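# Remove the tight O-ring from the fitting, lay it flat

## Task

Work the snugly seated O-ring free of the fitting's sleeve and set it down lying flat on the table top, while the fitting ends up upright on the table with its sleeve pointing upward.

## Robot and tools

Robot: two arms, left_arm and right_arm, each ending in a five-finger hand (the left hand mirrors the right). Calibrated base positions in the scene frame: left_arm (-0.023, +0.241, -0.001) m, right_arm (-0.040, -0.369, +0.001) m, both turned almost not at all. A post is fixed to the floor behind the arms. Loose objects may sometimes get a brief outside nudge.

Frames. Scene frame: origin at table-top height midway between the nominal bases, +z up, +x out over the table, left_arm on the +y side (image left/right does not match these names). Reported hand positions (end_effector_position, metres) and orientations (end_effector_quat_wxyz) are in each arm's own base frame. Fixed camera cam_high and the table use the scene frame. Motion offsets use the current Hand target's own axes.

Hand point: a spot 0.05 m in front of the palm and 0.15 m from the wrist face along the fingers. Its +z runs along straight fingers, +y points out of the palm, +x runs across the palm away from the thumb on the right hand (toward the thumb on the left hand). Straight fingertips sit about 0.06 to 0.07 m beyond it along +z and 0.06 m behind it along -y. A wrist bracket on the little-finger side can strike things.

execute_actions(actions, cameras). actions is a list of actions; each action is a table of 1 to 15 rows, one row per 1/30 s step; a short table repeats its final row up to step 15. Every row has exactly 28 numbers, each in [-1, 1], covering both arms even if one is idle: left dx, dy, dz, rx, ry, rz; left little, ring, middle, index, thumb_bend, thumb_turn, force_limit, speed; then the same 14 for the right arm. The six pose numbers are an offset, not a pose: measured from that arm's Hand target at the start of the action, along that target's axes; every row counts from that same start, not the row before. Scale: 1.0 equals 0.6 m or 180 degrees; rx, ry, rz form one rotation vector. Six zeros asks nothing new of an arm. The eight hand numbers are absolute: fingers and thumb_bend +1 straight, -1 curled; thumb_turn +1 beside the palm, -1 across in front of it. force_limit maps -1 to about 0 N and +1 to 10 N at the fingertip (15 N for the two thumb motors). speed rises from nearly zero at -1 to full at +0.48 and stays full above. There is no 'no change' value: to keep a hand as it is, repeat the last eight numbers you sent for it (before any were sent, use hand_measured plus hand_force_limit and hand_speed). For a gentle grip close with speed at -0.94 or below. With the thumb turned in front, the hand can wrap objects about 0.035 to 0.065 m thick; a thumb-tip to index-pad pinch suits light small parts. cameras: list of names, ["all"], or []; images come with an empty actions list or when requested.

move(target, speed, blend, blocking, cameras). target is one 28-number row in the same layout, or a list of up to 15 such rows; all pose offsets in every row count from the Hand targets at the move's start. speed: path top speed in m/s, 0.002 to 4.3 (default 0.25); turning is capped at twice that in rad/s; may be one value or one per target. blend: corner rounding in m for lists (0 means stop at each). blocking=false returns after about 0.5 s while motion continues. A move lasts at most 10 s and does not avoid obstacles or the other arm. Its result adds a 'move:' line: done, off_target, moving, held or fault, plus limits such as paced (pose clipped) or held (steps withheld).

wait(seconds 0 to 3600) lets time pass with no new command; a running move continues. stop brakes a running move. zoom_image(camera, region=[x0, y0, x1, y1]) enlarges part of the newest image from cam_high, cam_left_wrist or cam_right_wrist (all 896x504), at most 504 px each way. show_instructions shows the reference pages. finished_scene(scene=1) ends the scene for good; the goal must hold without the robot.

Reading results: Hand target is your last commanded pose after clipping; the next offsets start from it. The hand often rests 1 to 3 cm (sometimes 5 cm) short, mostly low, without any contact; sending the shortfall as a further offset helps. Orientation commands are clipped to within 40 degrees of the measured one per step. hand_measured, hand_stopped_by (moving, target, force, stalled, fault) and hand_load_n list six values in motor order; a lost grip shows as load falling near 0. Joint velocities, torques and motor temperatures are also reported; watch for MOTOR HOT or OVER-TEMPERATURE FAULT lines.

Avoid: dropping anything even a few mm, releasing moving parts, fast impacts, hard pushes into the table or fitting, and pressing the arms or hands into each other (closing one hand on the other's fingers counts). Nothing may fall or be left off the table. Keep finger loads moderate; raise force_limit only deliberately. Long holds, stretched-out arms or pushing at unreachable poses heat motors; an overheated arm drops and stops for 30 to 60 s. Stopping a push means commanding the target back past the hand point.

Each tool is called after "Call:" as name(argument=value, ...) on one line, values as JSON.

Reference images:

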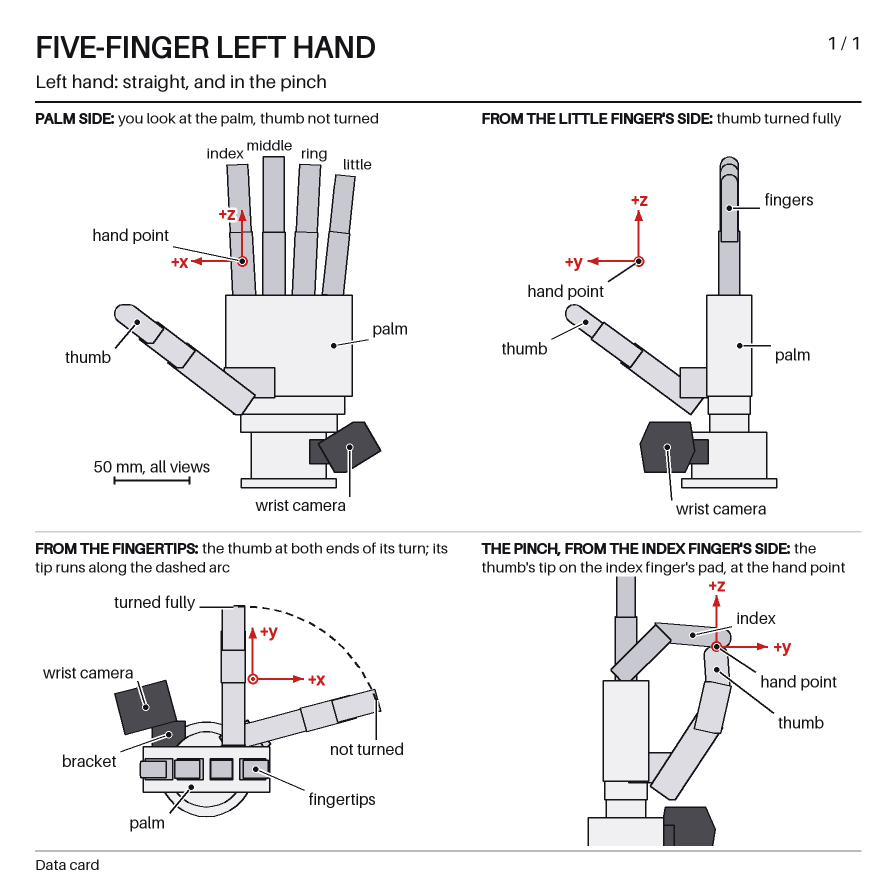

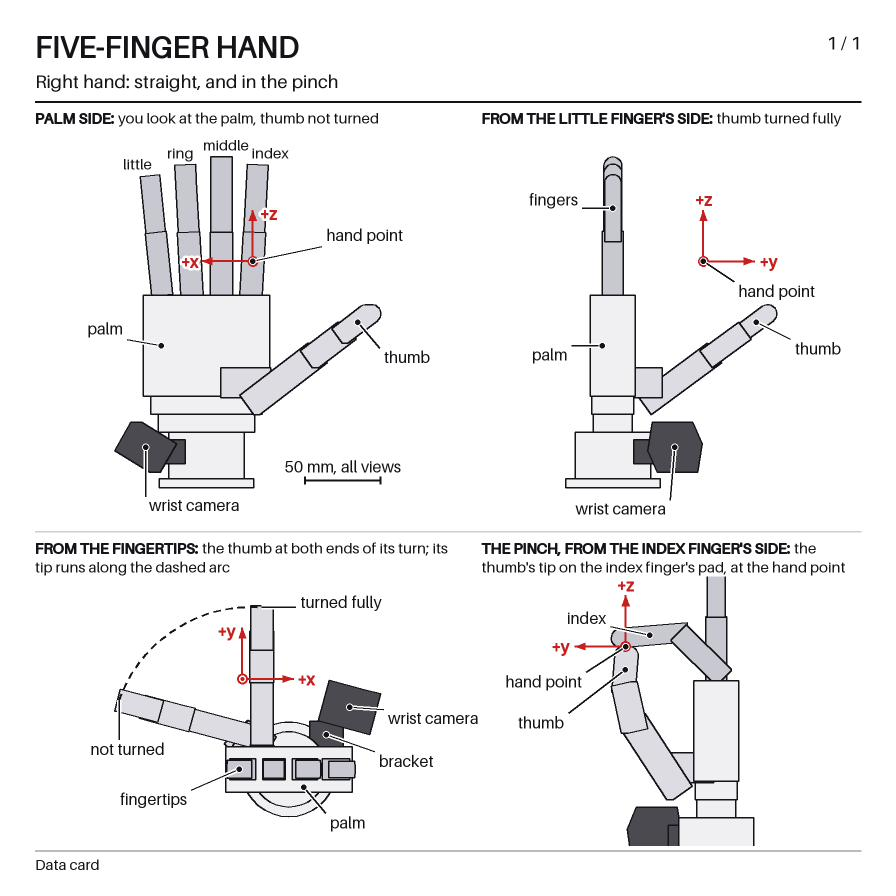

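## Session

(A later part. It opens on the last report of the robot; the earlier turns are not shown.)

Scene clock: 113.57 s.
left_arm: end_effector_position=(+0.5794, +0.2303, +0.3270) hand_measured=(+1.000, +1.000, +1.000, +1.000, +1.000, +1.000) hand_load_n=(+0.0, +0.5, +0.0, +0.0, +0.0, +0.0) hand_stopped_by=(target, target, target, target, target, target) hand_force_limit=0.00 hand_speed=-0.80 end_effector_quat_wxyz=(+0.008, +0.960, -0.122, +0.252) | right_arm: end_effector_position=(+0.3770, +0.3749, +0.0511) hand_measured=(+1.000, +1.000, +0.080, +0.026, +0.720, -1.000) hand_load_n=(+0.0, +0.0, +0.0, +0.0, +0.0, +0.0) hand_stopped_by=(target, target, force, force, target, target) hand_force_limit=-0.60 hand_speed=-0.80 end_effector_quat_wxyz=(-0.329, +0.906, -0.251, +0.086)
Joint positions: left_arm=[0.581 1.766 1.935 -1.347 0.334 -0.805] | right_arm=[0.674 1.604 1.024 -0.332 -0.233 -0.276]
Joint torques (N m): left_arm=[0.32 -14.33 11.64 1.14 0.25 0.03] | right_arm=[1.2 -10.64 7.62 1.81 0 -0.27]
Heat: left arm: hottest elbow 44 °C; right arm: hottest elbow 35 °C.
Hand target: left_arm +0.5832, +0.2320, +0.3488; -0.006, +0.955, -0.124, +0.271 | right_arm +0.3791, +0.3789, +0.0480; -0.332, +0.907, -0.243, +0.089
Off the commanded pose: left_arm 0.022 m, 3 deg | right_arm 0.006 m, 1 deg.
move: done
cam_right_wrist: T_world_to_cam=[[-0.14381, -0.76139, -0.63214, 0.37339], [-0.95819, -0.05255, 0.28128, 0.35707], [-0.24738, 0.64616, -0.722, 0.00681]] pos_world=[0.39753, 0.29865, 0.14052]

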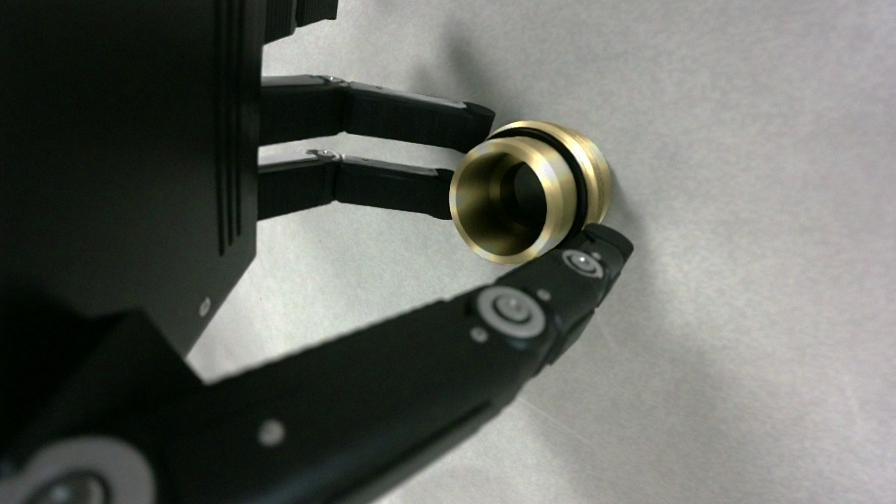

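Call:
move(target=[0,0,0,0,0,0,1,1,1,1,1,1,0,-0.8,0,0,0,0,0,0,1,1,-0.3,-0.3,0.4,-1,-0.2,-0.88], speed=0.05, cameras=["cam_right_wrist"])

Call:
zoom_image(camera="cam_right_wrist", region=[400, 90, 680, 310])

Scene clock: 114.97 s.
left_arm: end_effector_position=(+0.5794, +0.2303, +0.3270) hand_measured=(+1.000, +1.000, +1.000, +1.000, +1.000, +1.000) hand_load_n=(+0.0, +0.0, +0.0, +0.0, -0.5, +0.0) hand_stopped_by=(target, target, target, target, target, target) hand_force_limit=0.00 hand_speed=-0.80 end_effector_quat_wxyz=(+0.008, +0.960, -0.122, +0.252) | right_arm: end_effector_position=(+0.3771, +0.3758, +0.0514) hand_measured=(+1.000, +1.000, -0.018, -0.130, +0.652, -1.000) hand_load_n=(+0.0, +0.0, +4.5, +4.5, +6.5, +0.5) hand_stopped_by=(target, target, force, force, force, target) hand_force_limit=-0.20 hand_speed=-0.88 end_effector_quat_wxyz=(-0.330, +0.906, -0.249, +0.087)
Joint positions: left_arm=[0.581 1.766 1.935 -1.347 0.334 -0.805] | right_arm=[0.676 1.604 1.024 -0.329 -0.233 -0.277]
Joint torques (N m): left_arm=[0.15 -15.09 11.81 1.09 0.24 0.05] | right_arm=[1.14 -10.64 7.62 1.7 -0.01 -0.27]
Heat: left arm: hottest elbow 44 °C; right arm: hottest elbow 35 °C.
Hand target: left_arm +0.5832, +0.2320, +0.3488; -0.006, +0.955, -0.124, +0.271 | right_arm +0.3791, +0.3789, +0.0480; -0.332, +0.907, -0.243, +0.089
Off the commanded pose: left_arm 0.022 m, 3 deg | right_arm 0.005 m, 1 deg.
move: done
cam_right_wrist: T_world_to_cam=[[-0.13975, -0.76084, -0.63372, 0.37263], [-0.95894, -0.05551, 0.27812, 0.35869], [-0.24679, 0.64656, -0.72184, 0.006]] pos_world=[0.39752, 0.29955, 0.14071]

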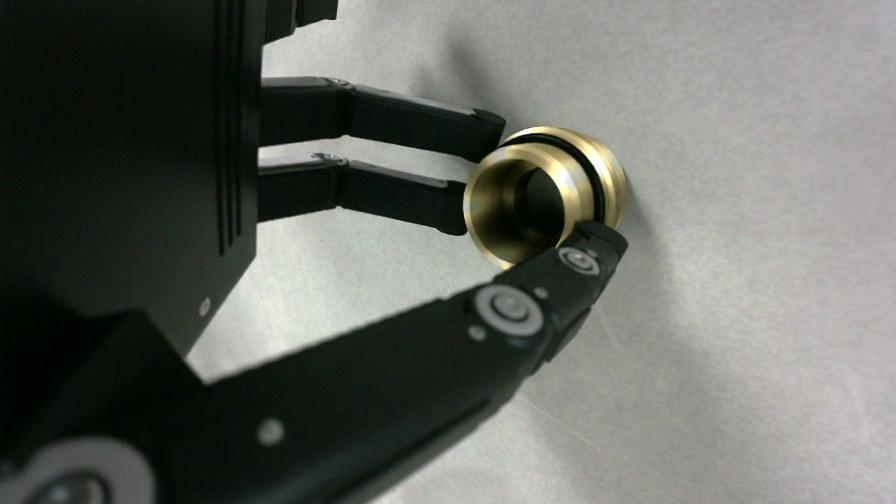

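Scaled by 1.800.

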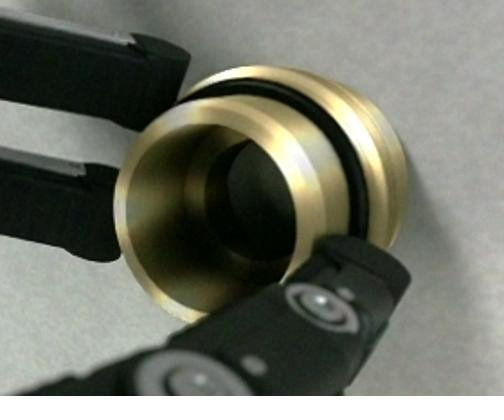

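Call:
move(target=[0,0,0,0,0,0,1,1,1,1,1,1,0,-0.8,0,0,0,0,0,0,1,1,-0.4,-0.4,0.3,-1,0.3,-0.9], speed=0.05)

Call:
move(target=[0,0,0,0,0,0,1,1,1,1,1,1,0,-0.8,0,-0.0323,-0.0381,0,0,0,1,1,-0.4,-0.4,0.3,-1,0.3,-0.9], speed=0.05, cameras=["cam_right_wrist"])

Call:
zoom_image(camera="cam_right_wrist", region=[400, 90, 680, 310])

Scene clock: 117.47 s.
left_arm: end_effector_position=(+0.5794, +0.2303, +0.3270) hand_measured=(+1.000, +1.000, +1.000, +1.000, +1.000, +1.000) hand_load_n=(+0.0, +0.0, +0.0, +0.0, +0.0, +0.0) hand_stopped_by=(target, target, target, target, target, target) hand_force_limit=0.00 hand_speed=-0.80 end_effector_quat_wxyz=(+0.008, +0.960, -0.122, +0.252) | right_arm: end_effector_position=(+0.3773, +0.3761, +0.0516) hand_measured=(+1.000, +1.000, -0.034, -0.154, +0.638, -1.000) hand_load_n=(+0.0, +0.0, +6.0, +6.5, +9.5, +0.0) hand_stopped_by=(target, target, force, force, force, target) hand_force_limit=0.30 hand_speed=-0.90 end_effector_quat_wxyz=(-0.330, +0.906, -0.250, +0.087)
Joint positions: left_arm=[0.581 1.766 1.935 -1.347 0.334 -0.805] | right_arm=[0.676 1.604 1.024 -0.327 -0.233 -0.276]
Joint torques (N m): left_arm=[0.21 -14.27 11.62 0.96 0.24 0.07] | right_arm=[1.14 -10.64 7.64 1.69 0 -0.27]
Heat: left arm: hottest elbow 44 °C; right arm: hottest elbow 35 °C.
Hand target: left_arm +0.5832, +0.2320, +0.3488; -0.006, +0.955, -0.124, +0.271 | right_arm +0.3791, +0.3789, +0.0480; -0.332, +0.907, -0.243, +0.089
Off the commanded pose: left_arm 0.022 m, 3 deg | right_arm 0.005 m, 1 deg.
move: done

Scene clock: 118.77 s.
left_arm: end_effector_position=(+0.5794, +0.2303, +0.3270) hand_measured=(+1.000, +1.000, +1.000, +1.000, +1.000, +1.000) hand_load_n=(+0.0, +0.0, +0.0, +0.0, +0.0, +0.0) hand_stopped_by=(target, target, target, target, target, target) hand_force_limit=0.00 hand_speed=-0.80 end_effector_quat_wxyz=(+0.008, +0.960, -0.122, +0.252) | right_arm: end_effector_position=(+0.3682, +0.3688, +0.0550) hand_measured=(+1.000, +1.000, -0.034, -0.154, +0.638, -1.000) hand_load_n=(+0.0, +0.0, +1.5, +5.5, +5.0, -0.5) hand_stopped_by=(target, target, force, force, force, target) hand_force_limit=0.30 hand_speed=-0.90 end_effector_quat_wxyz=(-0.316, +0.911, -0.254, +0.077)
Joint positions: left_arm=[0.581 1.766 1.935 -1.347 0.334 -0.805] | right_arm=[0.676 1.588 1.026 -0.382 -0.233 -0.276]
Joint torques (N m): left_arm=[-0.32 -15.15 11.71 1.16 0.25 0.04] | right_arm=[1.2 -12.45 10.67 0.68 0 -0.27]
Heat: left arm: hottest elbow 44 °C; right arm: hottest elbow 35 °C.
Hand target: left_arm +0.5832, +0.2320, +0.3488; -0.006, +0.955, -0.124, +0.271 | right_arm +0.3791, +0.3790, +0.0779; -0.332, +0.907, -0.243, +0.089
Off the commanded pose: left_arm 0.022 m, 3 deg | right_arm 0.027 m, 3 deg.
move: off_target (right_arm)
cam_right_wrist: T_world_to_cam=[[-0.15839, -0.77417, -0.61284, 0.37907], [-0.95069, -0.04804, 0.3064, 0.34132], [-0.26665, 0.63115, -0.72839, 0.02431]] pos_world=[0.39101, 0.29452, 0.14544]

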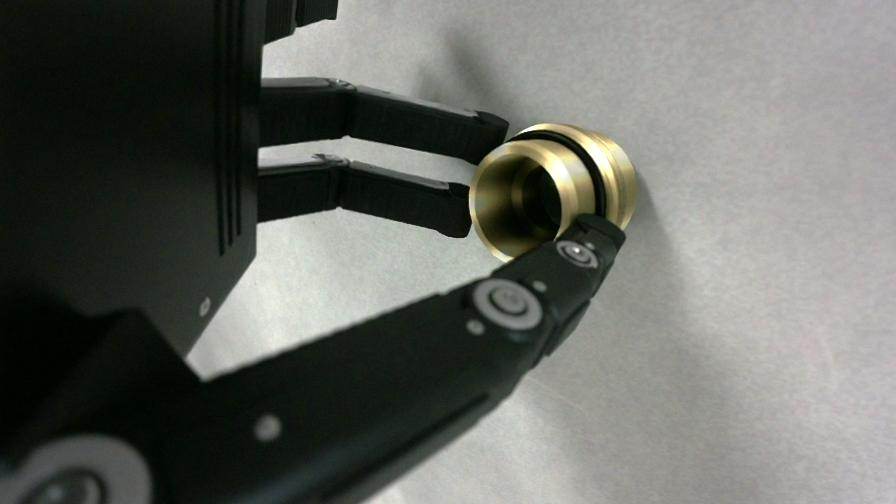

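Scaled by 1.800.

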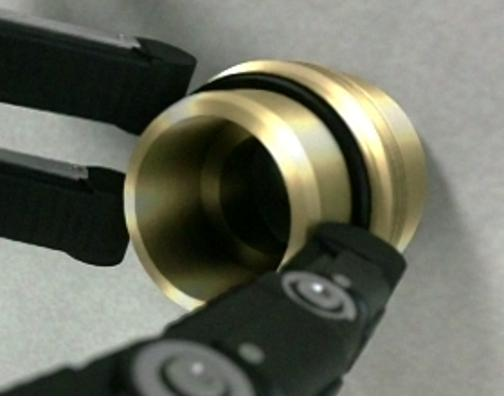

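Call:
move(target=[-0.4572,0.6967,0.1583,0.1081,0.3141,0.5197,1,1,1,1,1,1,0,-0.8,0,0,0,0,0,0,1,1,-0.4,-0.4,0.3,-1,0.3,-0.9], speed=0.15, cameras=["all"])

Scene clock: 128.10 s.
left_arm: end_effector_position=(+0.3036, -0.1116, +0.0830) hand_measured=(+1.000, +1.000, +1.000, +1.000, +1.000, +1.000) hand_load_n=(+0.0, +0.0, +0.0, +0.0, +0.0, -0.5) hand_stopped_by=(target, target, target, target, target, target) hand_force_limit=0.00 hand_speed=-0.80 end_effector_quat_wxyz=(+0.261, -0.358, +0.699, -0.562) | right_arm: end_effector_position=(+0.3682, +0.3688, +0.0550) hand_measured=(+1.000, +1.000, -0.034, -0.154, +0.638, -1.000) hand_load_n=(+0.0, +0.0, +1.5, +5.5, +5.5, -0.5) hand_stopped_by=(target, target, force, force, force, target) hand_force_limit=0.30 hand_speed=-0.90 end_effector_quat_wxyz=(-0.316, +0.911, -0.254, +0.077)
Joint positions: left_arm=[0.122 0.886 0.146 0.414 0.757 0.189] | right_arm=[0.676 1.588 1.026 -0.382 -0.233 -0.276]
Joint torques (N m): left_arm=[-0.62 -1.32 8.16 2.88 0 0.11] | right_arm=[1.14 -12.45 10.71 0.68 0 -0.27]
Heat: left arm: hottest elbow 44 °C; right arm: hottest elbow 37 °C.
Hand target: left_arm +0.3095, -0.1126, +0.0932; +0.278, -0.340, +0.696, -0.568 | right_arm +0.3791, +0.3790, +0.0779; -0.332, +0.907, -0.243, +0.089
Off the commanded pose: left_arm 0.012 m, 3 deg | right_arm 0.027 m, 3 deg.
move: off_target (left_arm)
cam_left_wrist: T_world_to_cam=[[0.06269, -0.30533, 0.95018, -0.13265], [-0.95176, -0.30482, -0.03516, 0.25258], [0.30037, -0.90214, -0.30971, -0.0554]] pos_world=[0.26535, -0.01349, 0.11776]
cam_right_wrist: T_world_to_cam=[[-0.15839, -0.77417, -0.61284, 0.37907], [-0.95069, -0.04804, 0.3064, 0.34132], [-0.26665, 0.63115, -0.72839, 0.02431]] pos_world=[0.39101, 0.29452, 0.14544]

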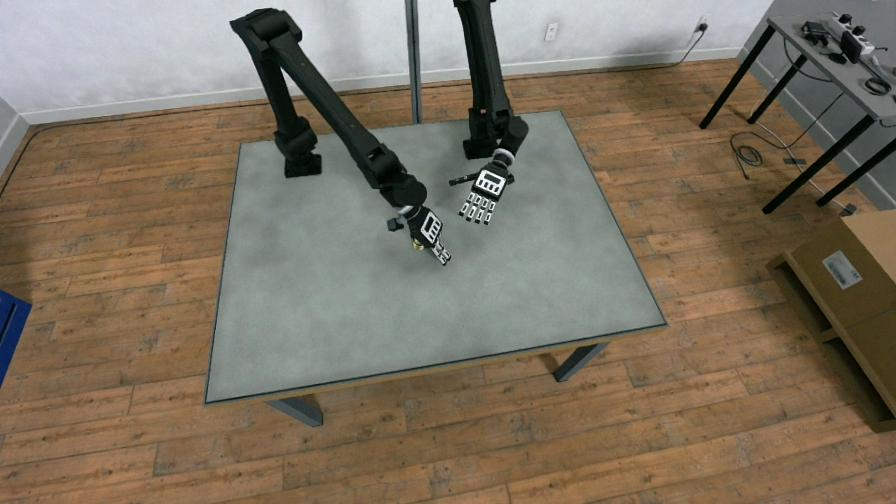

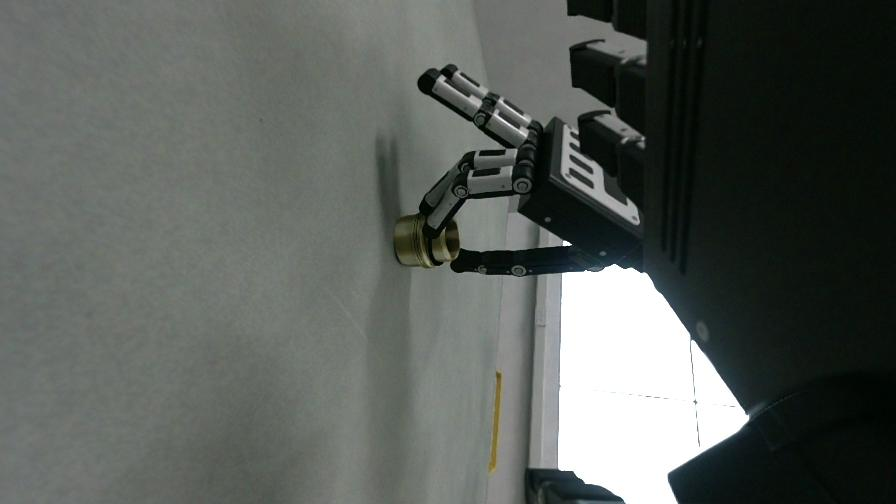

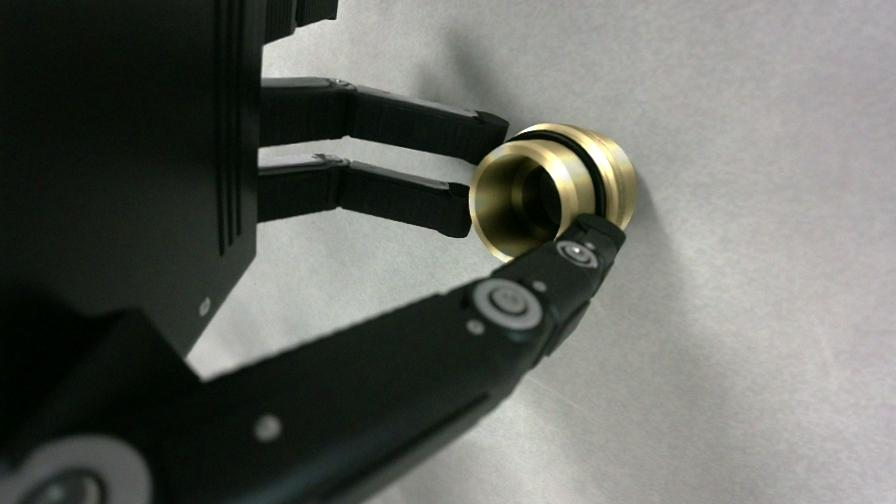

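Excellent view.

Call:
zoom_image(camera="cam_left_wrist", region=[370, 190, 510, 290])

Scaled by 3.600.

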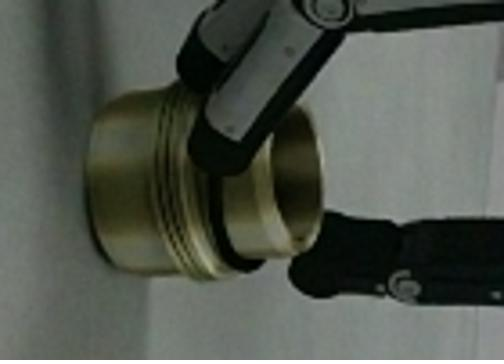

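Call:
zoom_image(camera="cam_high", region=[380, 200, 470, 280])

Scaled by 5.600.

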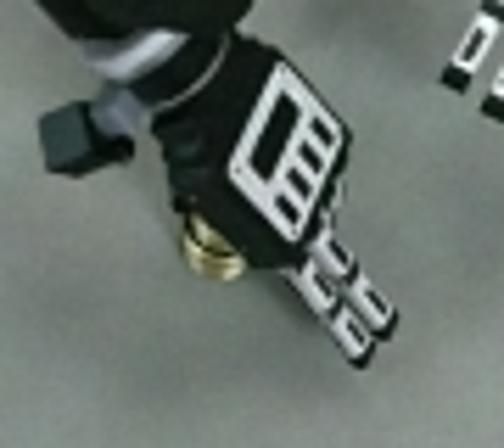

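Call:
move(target=[[0,0,0,0,0,0,1,1,1,1,1,1,0,-0.8,0,0,0,0,0,0,1,1,0.4,0.4,1,-1,0.3,-0.7],[0,0,0,0,0,0,1,1,1,1,1,1,0,-0.8,-0.0033,-0.02,-0.033,0,0,0,1,1,0.5,0.5,1,-1,0.3,-0.6],[0,0,0,0,0,0,1,1,1,1,1,1,0,-0.8,-0.0033,-0.007,-0.0203,0.0722,0.0426,-0.0357,1,1,0.5,0.5,1,-1,0.3,-0.6]], speed=0.07, cameras=["cam_right_wrist", "cam_left_wrist"])

Call:
zoom_image(camera="cam_left_wrist", region=[370, 170, 550, 290])

Scene clock: 139.27 s.
left_arm: end_effector_position=(+0.3036, -0.1115, +0.0829) hand_measured=(+1.000, +1.000, +1.000, +1.000, +1.000, +1.000) hand_load_n=(+0.0, +0.0, -0.5, +0.0, +0.0, +0.0) hand_stopped_by=(target, target, target, target, target, target) hand_force_limit=0.00 hand_speed=-0.80 end_effector_quat_wxyz=(+0.261, -0.358, +0.699, -0.562) | right_arm: end_effector_position=(+0.3743, +0.3689, +0.0767) hand_measured=(+1.000, +1.000, +0.500, +0.500, +1.000, -1.000) hand_load_n=(+0.0, +0.0, +0.0, +0.0, +0.0, +0.0) hand_stopped_by=(target, target, target, target, target, target) hand_force_limit=0.30 hand_speed=-0.60 end_effector_quat_wxyz=(-0.395, +0.874, -0.218, +0.183)
Joint positions: left_arm=[0.122 0.886 0.146 0.414 0.757 0.19] | right_arm=[0.704 1.46 0.848 -0.066 -0.148 -0.308]
Joint torques (N m): left_arm=[-0.79 -1.26 8.27 2.89 0.05 0.13] | right_arm=[1.26 -11.05 7.61 2.24 0.08 -0.32]
Heat: left arm: hottest elbow 44 °C; right arm: hottest elbow 37 °C.
Hand target: left_arm +0.3095, -0.1126, +0.0932; +0.278, -0.340, +0.696, -0.568 | right_arm +0.3750, +0.3760, +0.0899; -0.410, +0.868, -0.202, +0.195
Off the commanded pose: left_arm 0.012 m, 3 deg | right_arm 0.015 m, 3 deg.
move: off_target (right_arm); target 2's new numbers were sent with right_arm's hand 0.030 m and 3 deg from that target
cam_left_wrist: T_world_to_cam=[[0.06162, -0.3064, 0.94991, -0.13235], [-0.95183, -0.30444, -0.03646, 0.25276], [0.30036, -0.9019, -0.3104, -0.05531]] pos_world=[0.26535, -0.01349, 0.11776]
cam_right_wrist: T_world_to_cam=[[0.01049, -0.70172, -0.71238, 0.31102], [-0.99739, -0.05828, 0.04272, 0.38209], [-0.0715, 0.71007, -0.7005, -0.06261]] pos_world=[0.37335, 0.28497, 0.16138]
Images, in order (width x height): cam_left_wrist 896x504, cam_right_wrist 896x504.

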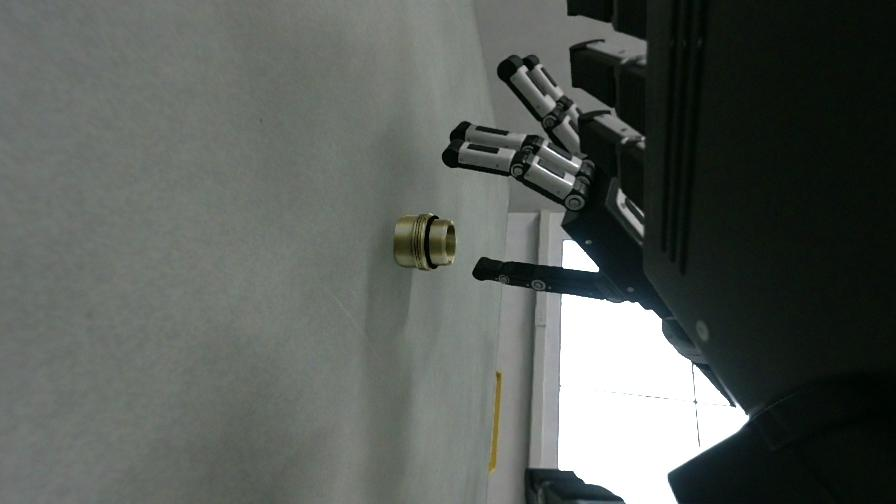

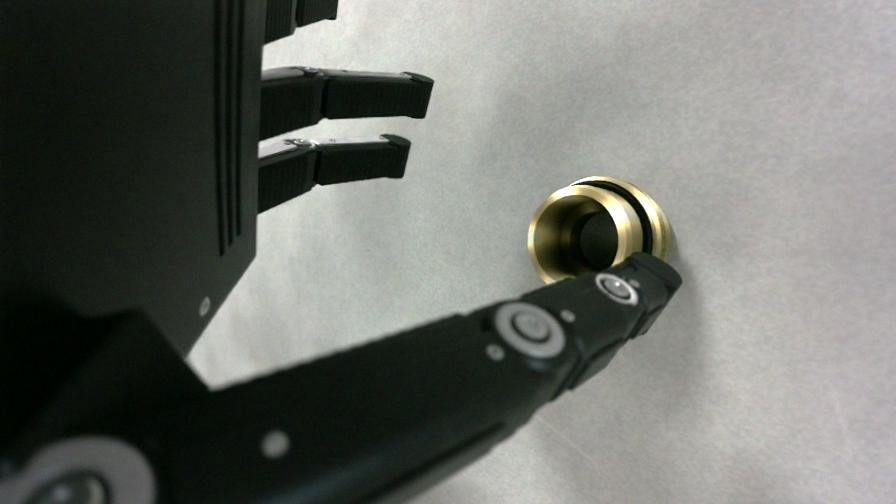

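Scaled by 2.800.

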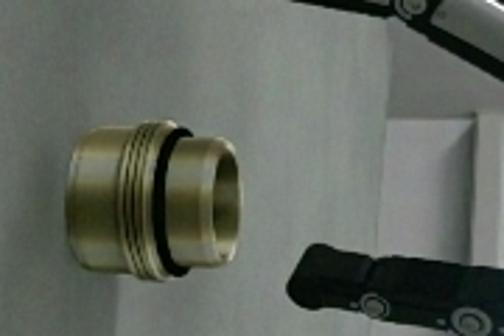

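Call:
move(target=[0,0,0,0,0,0,1,1,1,1,1,1,0,-0.8,-0.005,0.0438,0.0048,0,0,0,1,1,0.4,0.4,0.95,-1,0.3,-0.6], speed=0.06, cameras=["cam_right_wrist", "cam_left_wrist"])

Call:
zoom_image(camera="cam_left_wrist", region=[370, 170, 550, 290])

Scene clock: 141.43 s.
left_arm: end_effector_position=(+0.3036, -0.1115, +0.0829) hand_measured=(+1.000, +1.000, +1.000, +1.000, +1.000, +1.000) hand_load_n=(+0.0, +0.0, +0.0, +0.0, +0.0, -0.5) hand_stopped_by=(target, target, target, target, target, target) hand_force_limit=0.00 hand_speed=-0.80 end_effector_quat_wxyz=(+0.261, -0.358, +0.699, -0.562) | right_arm: end_effector_position=(+0.3641, +0.3606, +0.0591) hand_measured=(+1.000, +1.000, +0.400, +0.400, +0.950, -1.000) hand_load_n=(+0.0, +0.0, +0.0, +0.0, +0.0, +0.0) hand_stopped_by=(target, target, target, target, target, target) hand_force_limit=0.30 hand_speed=-0.60 end_effector_quat_wxyz=(-0.399, +0.873, -0.213, +0.185)
Joint positions: left_arm=[0.122 0.886 0.146 0.414 0.757 0.19] | right_arm=[0.704 1.459 0.783 0.006 -0.152 -0.316]
Joint torques (N m): left_arm=[-0.73 -1.2 8.02 2.92 0.07 0.15] | right_arm=[0.21 -9.88 7.39 2.25 -0.14 -0.32]
Heat: left arm: hottest elbow 44 °C; right arm: hottest elbow 37 °C.
Hand target: left_arm +0.3095, -0.1126, +0.0932; +0.278, -0.340, +0.696, -0.568 | right_arm +0.3689, +0.3640, +0.0670; -0.410, +0.868, -0.202, +0.195
Off the commanded pose: left_arm 0.012 m, 3 deg | right_arm 0.010 m, 2 deg.
move: done
cam_left_wrist: T_world_to_cam=[[0.06162, -0.3064, 0.94991, -0.13235], [-0.95183, -0.30444, -0.03646, 0.25276], [0.30036, -0.9019, -0.3104, -0.05531]] pos_world=[0.26535, -0.01349, 0.11776]
cam_right_wrist: T_world_to_cam=[[0.02339, -0.69845, -0.71528, 0.28708], [-0.99723, -0.06681, 0.03263, 0.37572], [-0.07058, 0.71254, -0.69808, -0.07122]] pos_world=[0.36293, 0.27635, 0.14337]
Images, in order (width x height): cam_left_wrist 896x504, cam_right_wrist 896x504.

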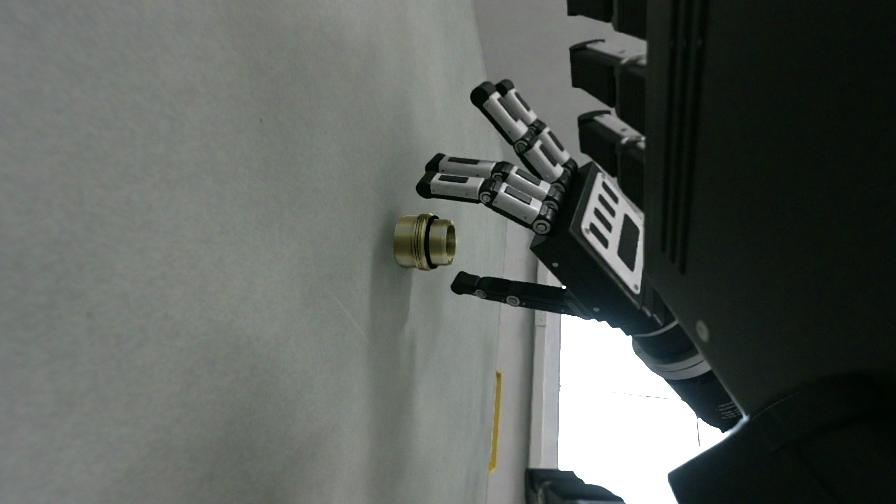

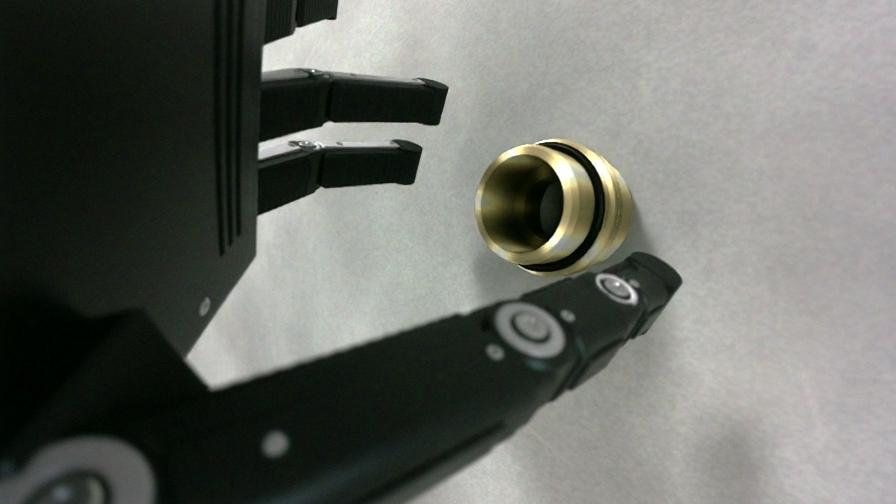

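Scaled by 2.800.

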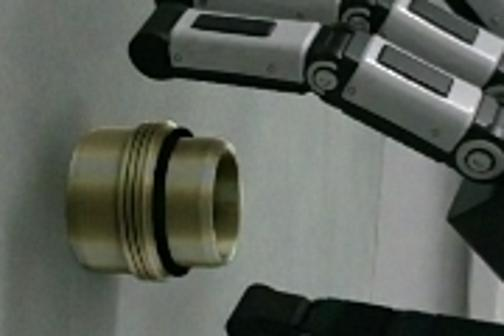

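Call:
move(target=[0,0,0,0,0,0,1,1,1,1,1,1,0,-0.8,0.0023,0.0195,-0.0013,0,0,0,1,1,0.25,0.2,0.85,-1,0.3,-0.7], speed=0.05, cameras=["cam_right_wrist", "cam_left_wrist"])

Call:
zoom_image(camera="cam_left_wrist", region=[370, 170, 510, 290])

Call:
zoom_image(camera="cam_right_wrist", region=[400, 90, 680, 310])

Scene clock: 143.53 s.
left_arm: end_effector_position=(+0.3036, -0.1115, +0.0829) hand_measured=(+1.000, +1.000, +1.000, +1.000, +1.000, +1.000) hand_load_n=(+0.0, +0.0, +0.0, +0.0, +0.0, +0.0) hand_stopped_by=(target, target, target, target, target, target) hand_force_limit=0.00 hand_speed=-0.80 end_effector_quat_wxyz=(+0.261, -0.358, +0.699, -0.562) | right_arm: end_effector_position=(+0.3594, +0.3556, +0.0511) hand_measured=(+1.000, +1.000, +0.250, +0.200, +0.850, -1.000) hand_load_n=(+0.0, +0.0, +0.0, +0.0, +0.0, +0.0) hand_stopped_by=(target, target, target, target, target, target) hand_force_limit=0.30 hand_speed=-0.70 end_effector_quat_wxyz=(-0.400, +0.873, -0.209, +0.184)
Joint positions: left_arm=[0.122 0.886 0.146 0.414 0.757 0.19] | right_arm=[0.699 1.459 0.756 0.033 -0.163 -0.323]
Joint torques (N m): left_arm=[-0.44 -1.61 8.2 2.93 0.04 0.15] | right_arm=[0.03 -9.58 7.3 2.25 -0.15 -0.32]
Heat: left arm: hottest elbow 44 °C; right arm: hottest elbow 37 °C.
Hand target: left_arm +0.3095, -0.1126, +0.0932; +0.278, -0.340, +0.696, -0.568 | right_arm +0.3675, +0.3560, +0.0584; -0.410, +0.868, -0.202, +0.195
Off the commanded pose: left_arm 0.012 m, 3 deg | right_arm 0.011 m, 2 deg.
move: off_target (right_arm)
cam_left_wrist: T_world_to_cam=[[0.06162, -0.3064, 0.94991, -0.13235], [-0.95183, -0.30444, -0.03646, 0.25276], [0.30036, -0.9019, -0.3104, -0.05531]] pos_world=[0.26535, -0.01349, 0.11776]
cam_right_wrist: T_world_to_cam=[[0.02961, -0.69731, -0.71616, 0.27532], [-0.99665, -0.07526, 0.03208, 0.37371], [-0.07627, 0.71281, -0.6972, -0.0716]] pos_world=[0.35885, 0.27114, 0.13527]
Images, in order (width x height): cam_left_wrist 896x504, cam_right_wrist 896x504.

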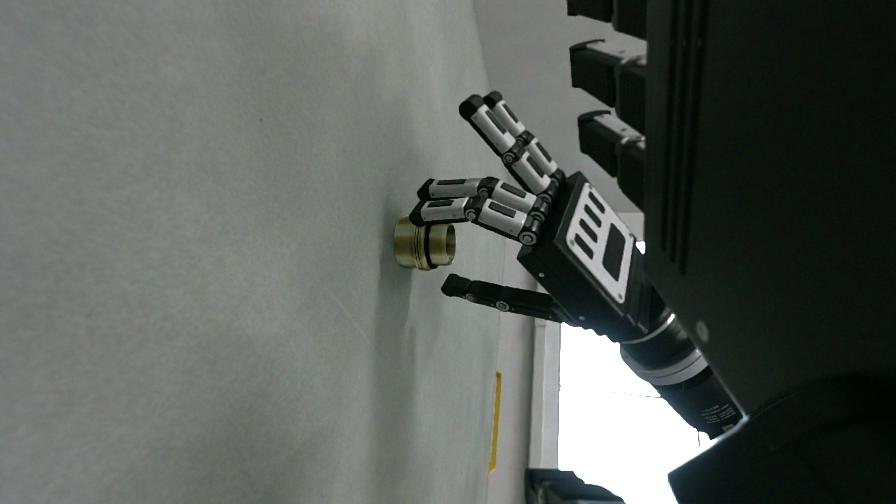

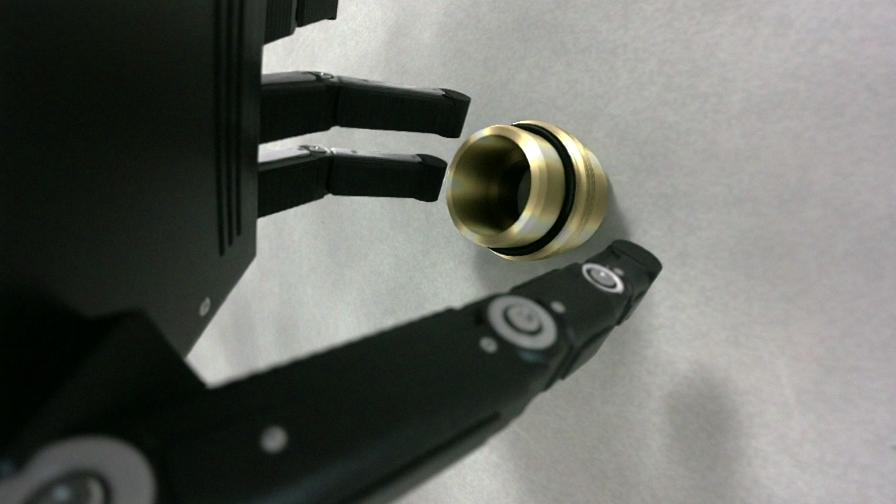

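Scaled by 3.600.

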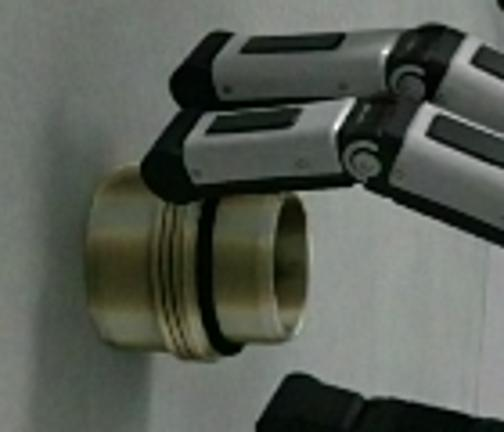

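Scaled by 1.800.

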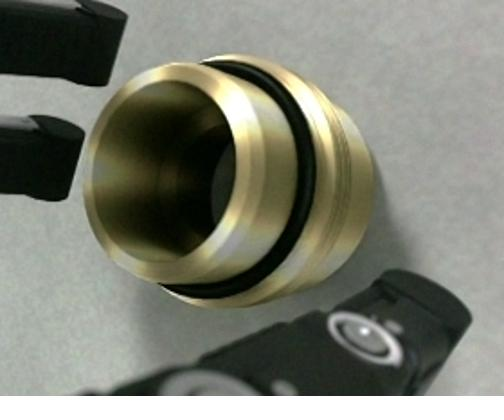

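Call:
move(target=[0,0,0,0,0,0,1,1,1,1,1,1,0,-0.8,-0.0012,0.0058,0.0072,0,0,0,1,1,0.1,0.05,0.75,-1,-0.4,-0.7], speed=0.05, cameras=["cam_right_wrist", "cam_left_wrist"])

Call:
zoom_image(camera="cam_left_wrist", region=[370, 170, 510, 290])

Call:
zoom_image(camera="cam_right_wrist", region=[400, 90, 680, 310])

Scene clock: 145.37 s.
left_arm: end_effector_position=(+0.3036, -0.1115, +0.0829) hand_measured=(+1.000, +1.000, +1.000, +1.000, +1.000, +1.000) hand_load_n=(+0.0, +0.0, +0.0, -0.5, +0.0, +0.0) hand_stopped_by=(target, target, target, target, target, target) hand_force_limit=0.00 hand_speed=-0.80 end_effector_quat_wxyz=(+0.261, -0.358, +0.699, -0.562) | right_arm: end_effector_position=(+0.3621, +0.3579, +0.0539) hand_measured=(+1.000, +1.000, +0.100, +0.050, +0.750, -1.000) hand_load_n=(-0.5, +0.0, +0.0, +0.0, +0.0, +0.5) hand_stopped_by=(target, target, target, target, target, target) hand_force_limit=-0.40 hand_speed=-0.70 end_effector_quat_wxyz=(-0.406, +0.870, -0.207, +0.188)
Joint positions: left_arm=[0.122 0.886 0.146 0.414 0.757 0.19] | right_arm=[0.699 1.459 0.756 0.05 -0.163 -0.323]
Joint torques (N m): left_arm=[-0.67 -1.38 8.12 2.85 0.07 0.11] | right_arm=[0.09 -8.59 7.06 2.26 -0.14 -0.32]
Heat: left arm: hottest elbow 44 °C; right arm: hottest elbow 37 °C.
Hand target: left_arm +0.3095, -0.1126, +0.0932; +0.278, -0.340, +0.696, -0.568 | right_arm +0.3684, +0.3571, +0.0530; -0.410, +0.868, -0.202, +0.195
Off the commanded pose: left_arm 0.012 m, 3 deg | right_arm 0.006 m, 1 deg.
move: done
cam_left_wrist: T_world_to_cam=[[0.06162, -0.3064, 0.94991, -0.13235], [-0.95183, -0.30444, -0.03646, 0.25276], [0.30036, -0.9019, -0.3104, -0.05531]] pos_world=[0.26535, -0.01349, 0.11776]
cam_right_wrist: T_world_to_cam=[[0.03891, -0.68943, -0.72331, 0.27311], [-0.99697, -0.07558, 0.01841, 0.37759], [-0.06736, 0.7204, -0.69028, -0.07744]] pos_world=[0.36061, 0.27261, 0.13714]
Images, in order (width x height): cam_left_wrist 896x504, cam_right_wrist 896x504.

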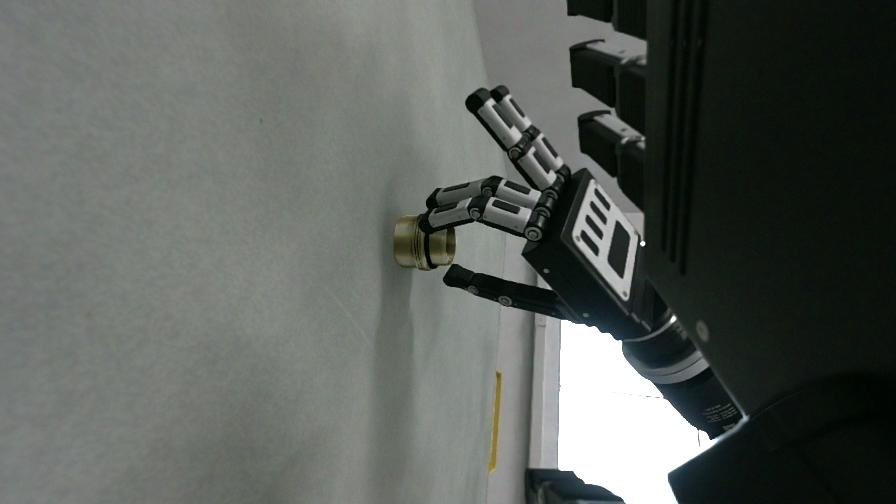

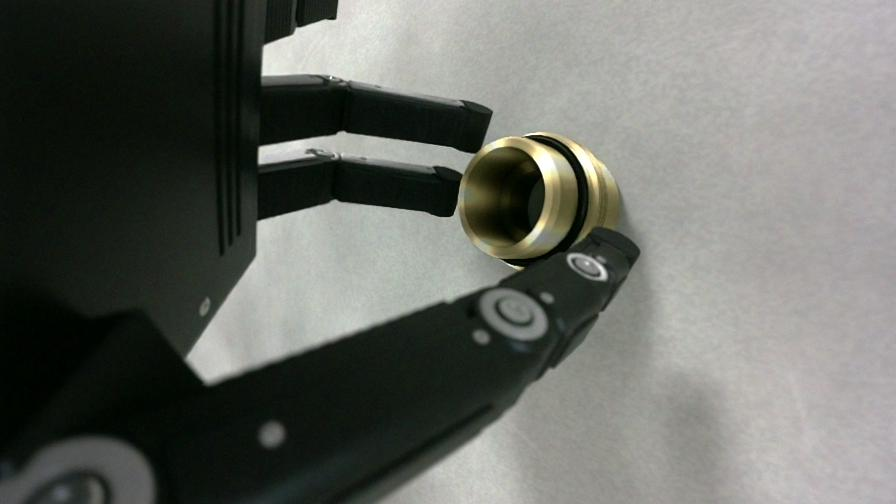

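Scaled by 3.600.

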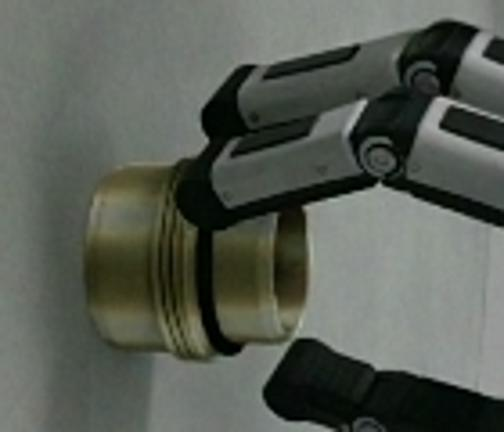

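Scaled by 1.800.

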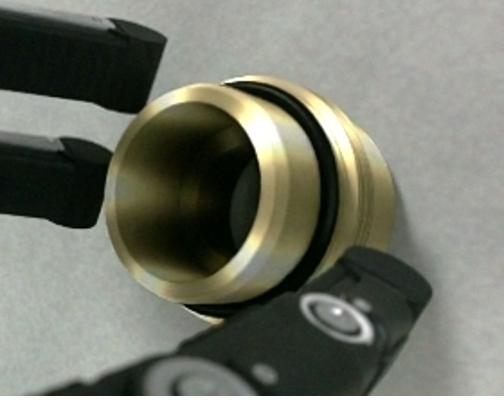

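Call:
move(target=[0,0,0,0,0,0,1,1,1,1,1,1,0,-0.8,-0.0047,0.0135,0.0062,0,0,0,1,1,0.15,0.1,0.85,-1,-0.4,-0.6], speed=0.05, cameras=["cam_right_wrist", "cam_left_wrist"])

Call:
zoom_image(camera="cam_left_wrist", region=[370, 170, 510, 290])

Scene clock: 146.67 s.
left_arm: end_effector_position=(+0.3036, -0.1115, +0.0829) hand_measured=(+1.000, +1.000, +1.000, +1.000, +1.000, +1.000) hand_load_n=(+0.0, +0.0, +0.0, +0.0, +0.0, +0.0) hand_stopped_by=(target, target, target, target, target, target) hand_force_limit=0.00 hand_speed=-0.80 end_effector_quat_wxyz=(+0.261, -0.358, +0.699, -0.562) | right_arm: end_effector_position=(+0.3597, +0.3559, +0.0440) hand_measured=(+1.000, +1.000, +0.150, +0.100, +0.850, -1.000) hand_load_n=(+0.0, +0.0, +0.0, +0.0, +0.0, +0.0) hand_stopped_by=(target, target, target, target, target, target) hand_force_limit=-0.40 hand_speed=-0.60 end_effector_quat_wxyz=(-0.406, +0.870, -0.207, +0.188)
Joint positions: left_arm=[0.122 0.886 0.146 0.414 0.757 0.19] | right_arm=[0.699 1.472 0.737 0.081 -0.163 -0.323]
Joint torques (N m): left_arm=[-0.44 -1.55 8.21 2.78 0.02 0.13] | right_arm=[0.21 -8.47 7.09 2.26 -0.09 -0.31]
Heat: left arm: hottest elbow 44 °C; right arm: hottest elbow 37 °C.
Hand target: left_arm +0.3095, -0.1126, +0.0932; +0.278, -0.340, +0.696, -0.568 | right_arm +0.3663, +0.3561, +0.0439; -0.410, +0.868, -0.202, +0.195
Off the commanded pose: left_arm 0.012 m, 3 deg | right_arm 0.007 m, 1 deg.
move: done
cam_left_wrist: T_world_to_cam=[[0.06162, -0.3064, 0.94991, -0.13235], [-0.95183, -0.30444, -0.03646, 0.25276], [0.30036, -0.9019, -0.3104, -0.05531]] pos_world=[0.26535, -0.01349, 0.11776]
cam_right_wrist: T_world_to_cam=[[0.03803, -0.69019, -0.72263, 0.26523], [-0.99695, -0.07553, 0.01967, 0.37516], [-0.06816, 0.71968, -0.69095, -0.08242]] pos_world=[0.35831, 0.27071, 0.12734]
Images, in order (width x height): cam_left_wrist 896x504, cam_right_wrist 896x504.

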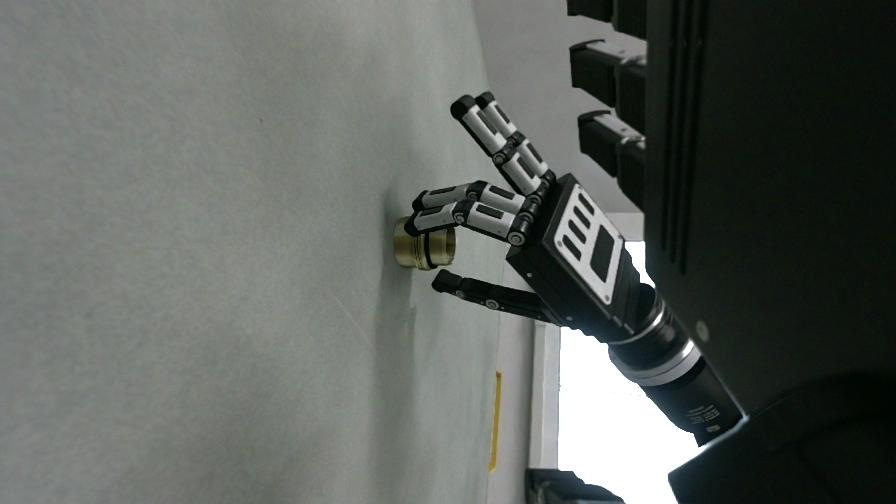

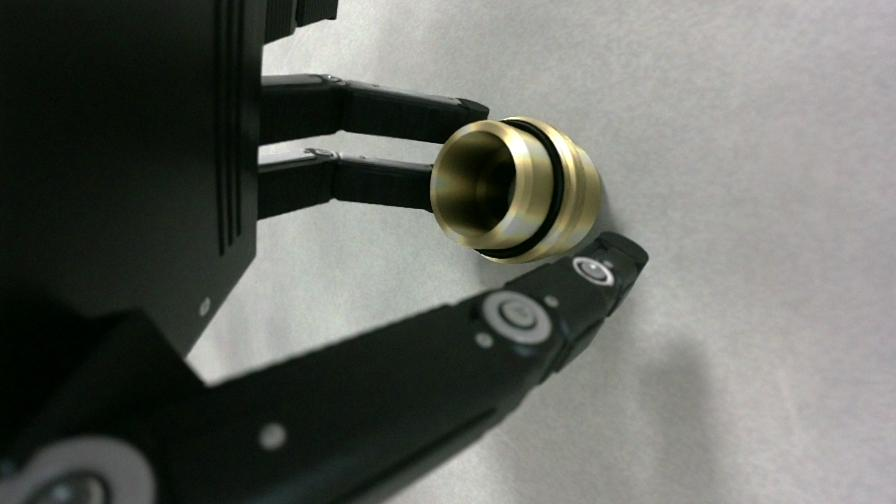

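Scaled by 3.600.

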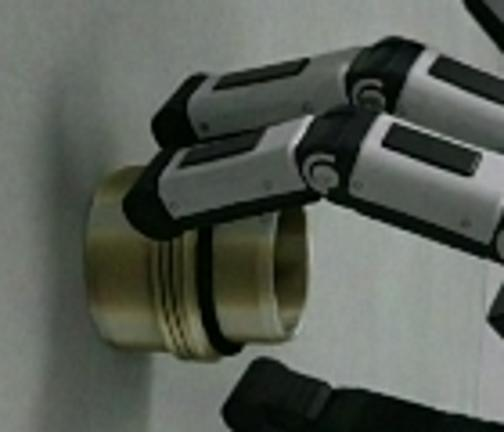

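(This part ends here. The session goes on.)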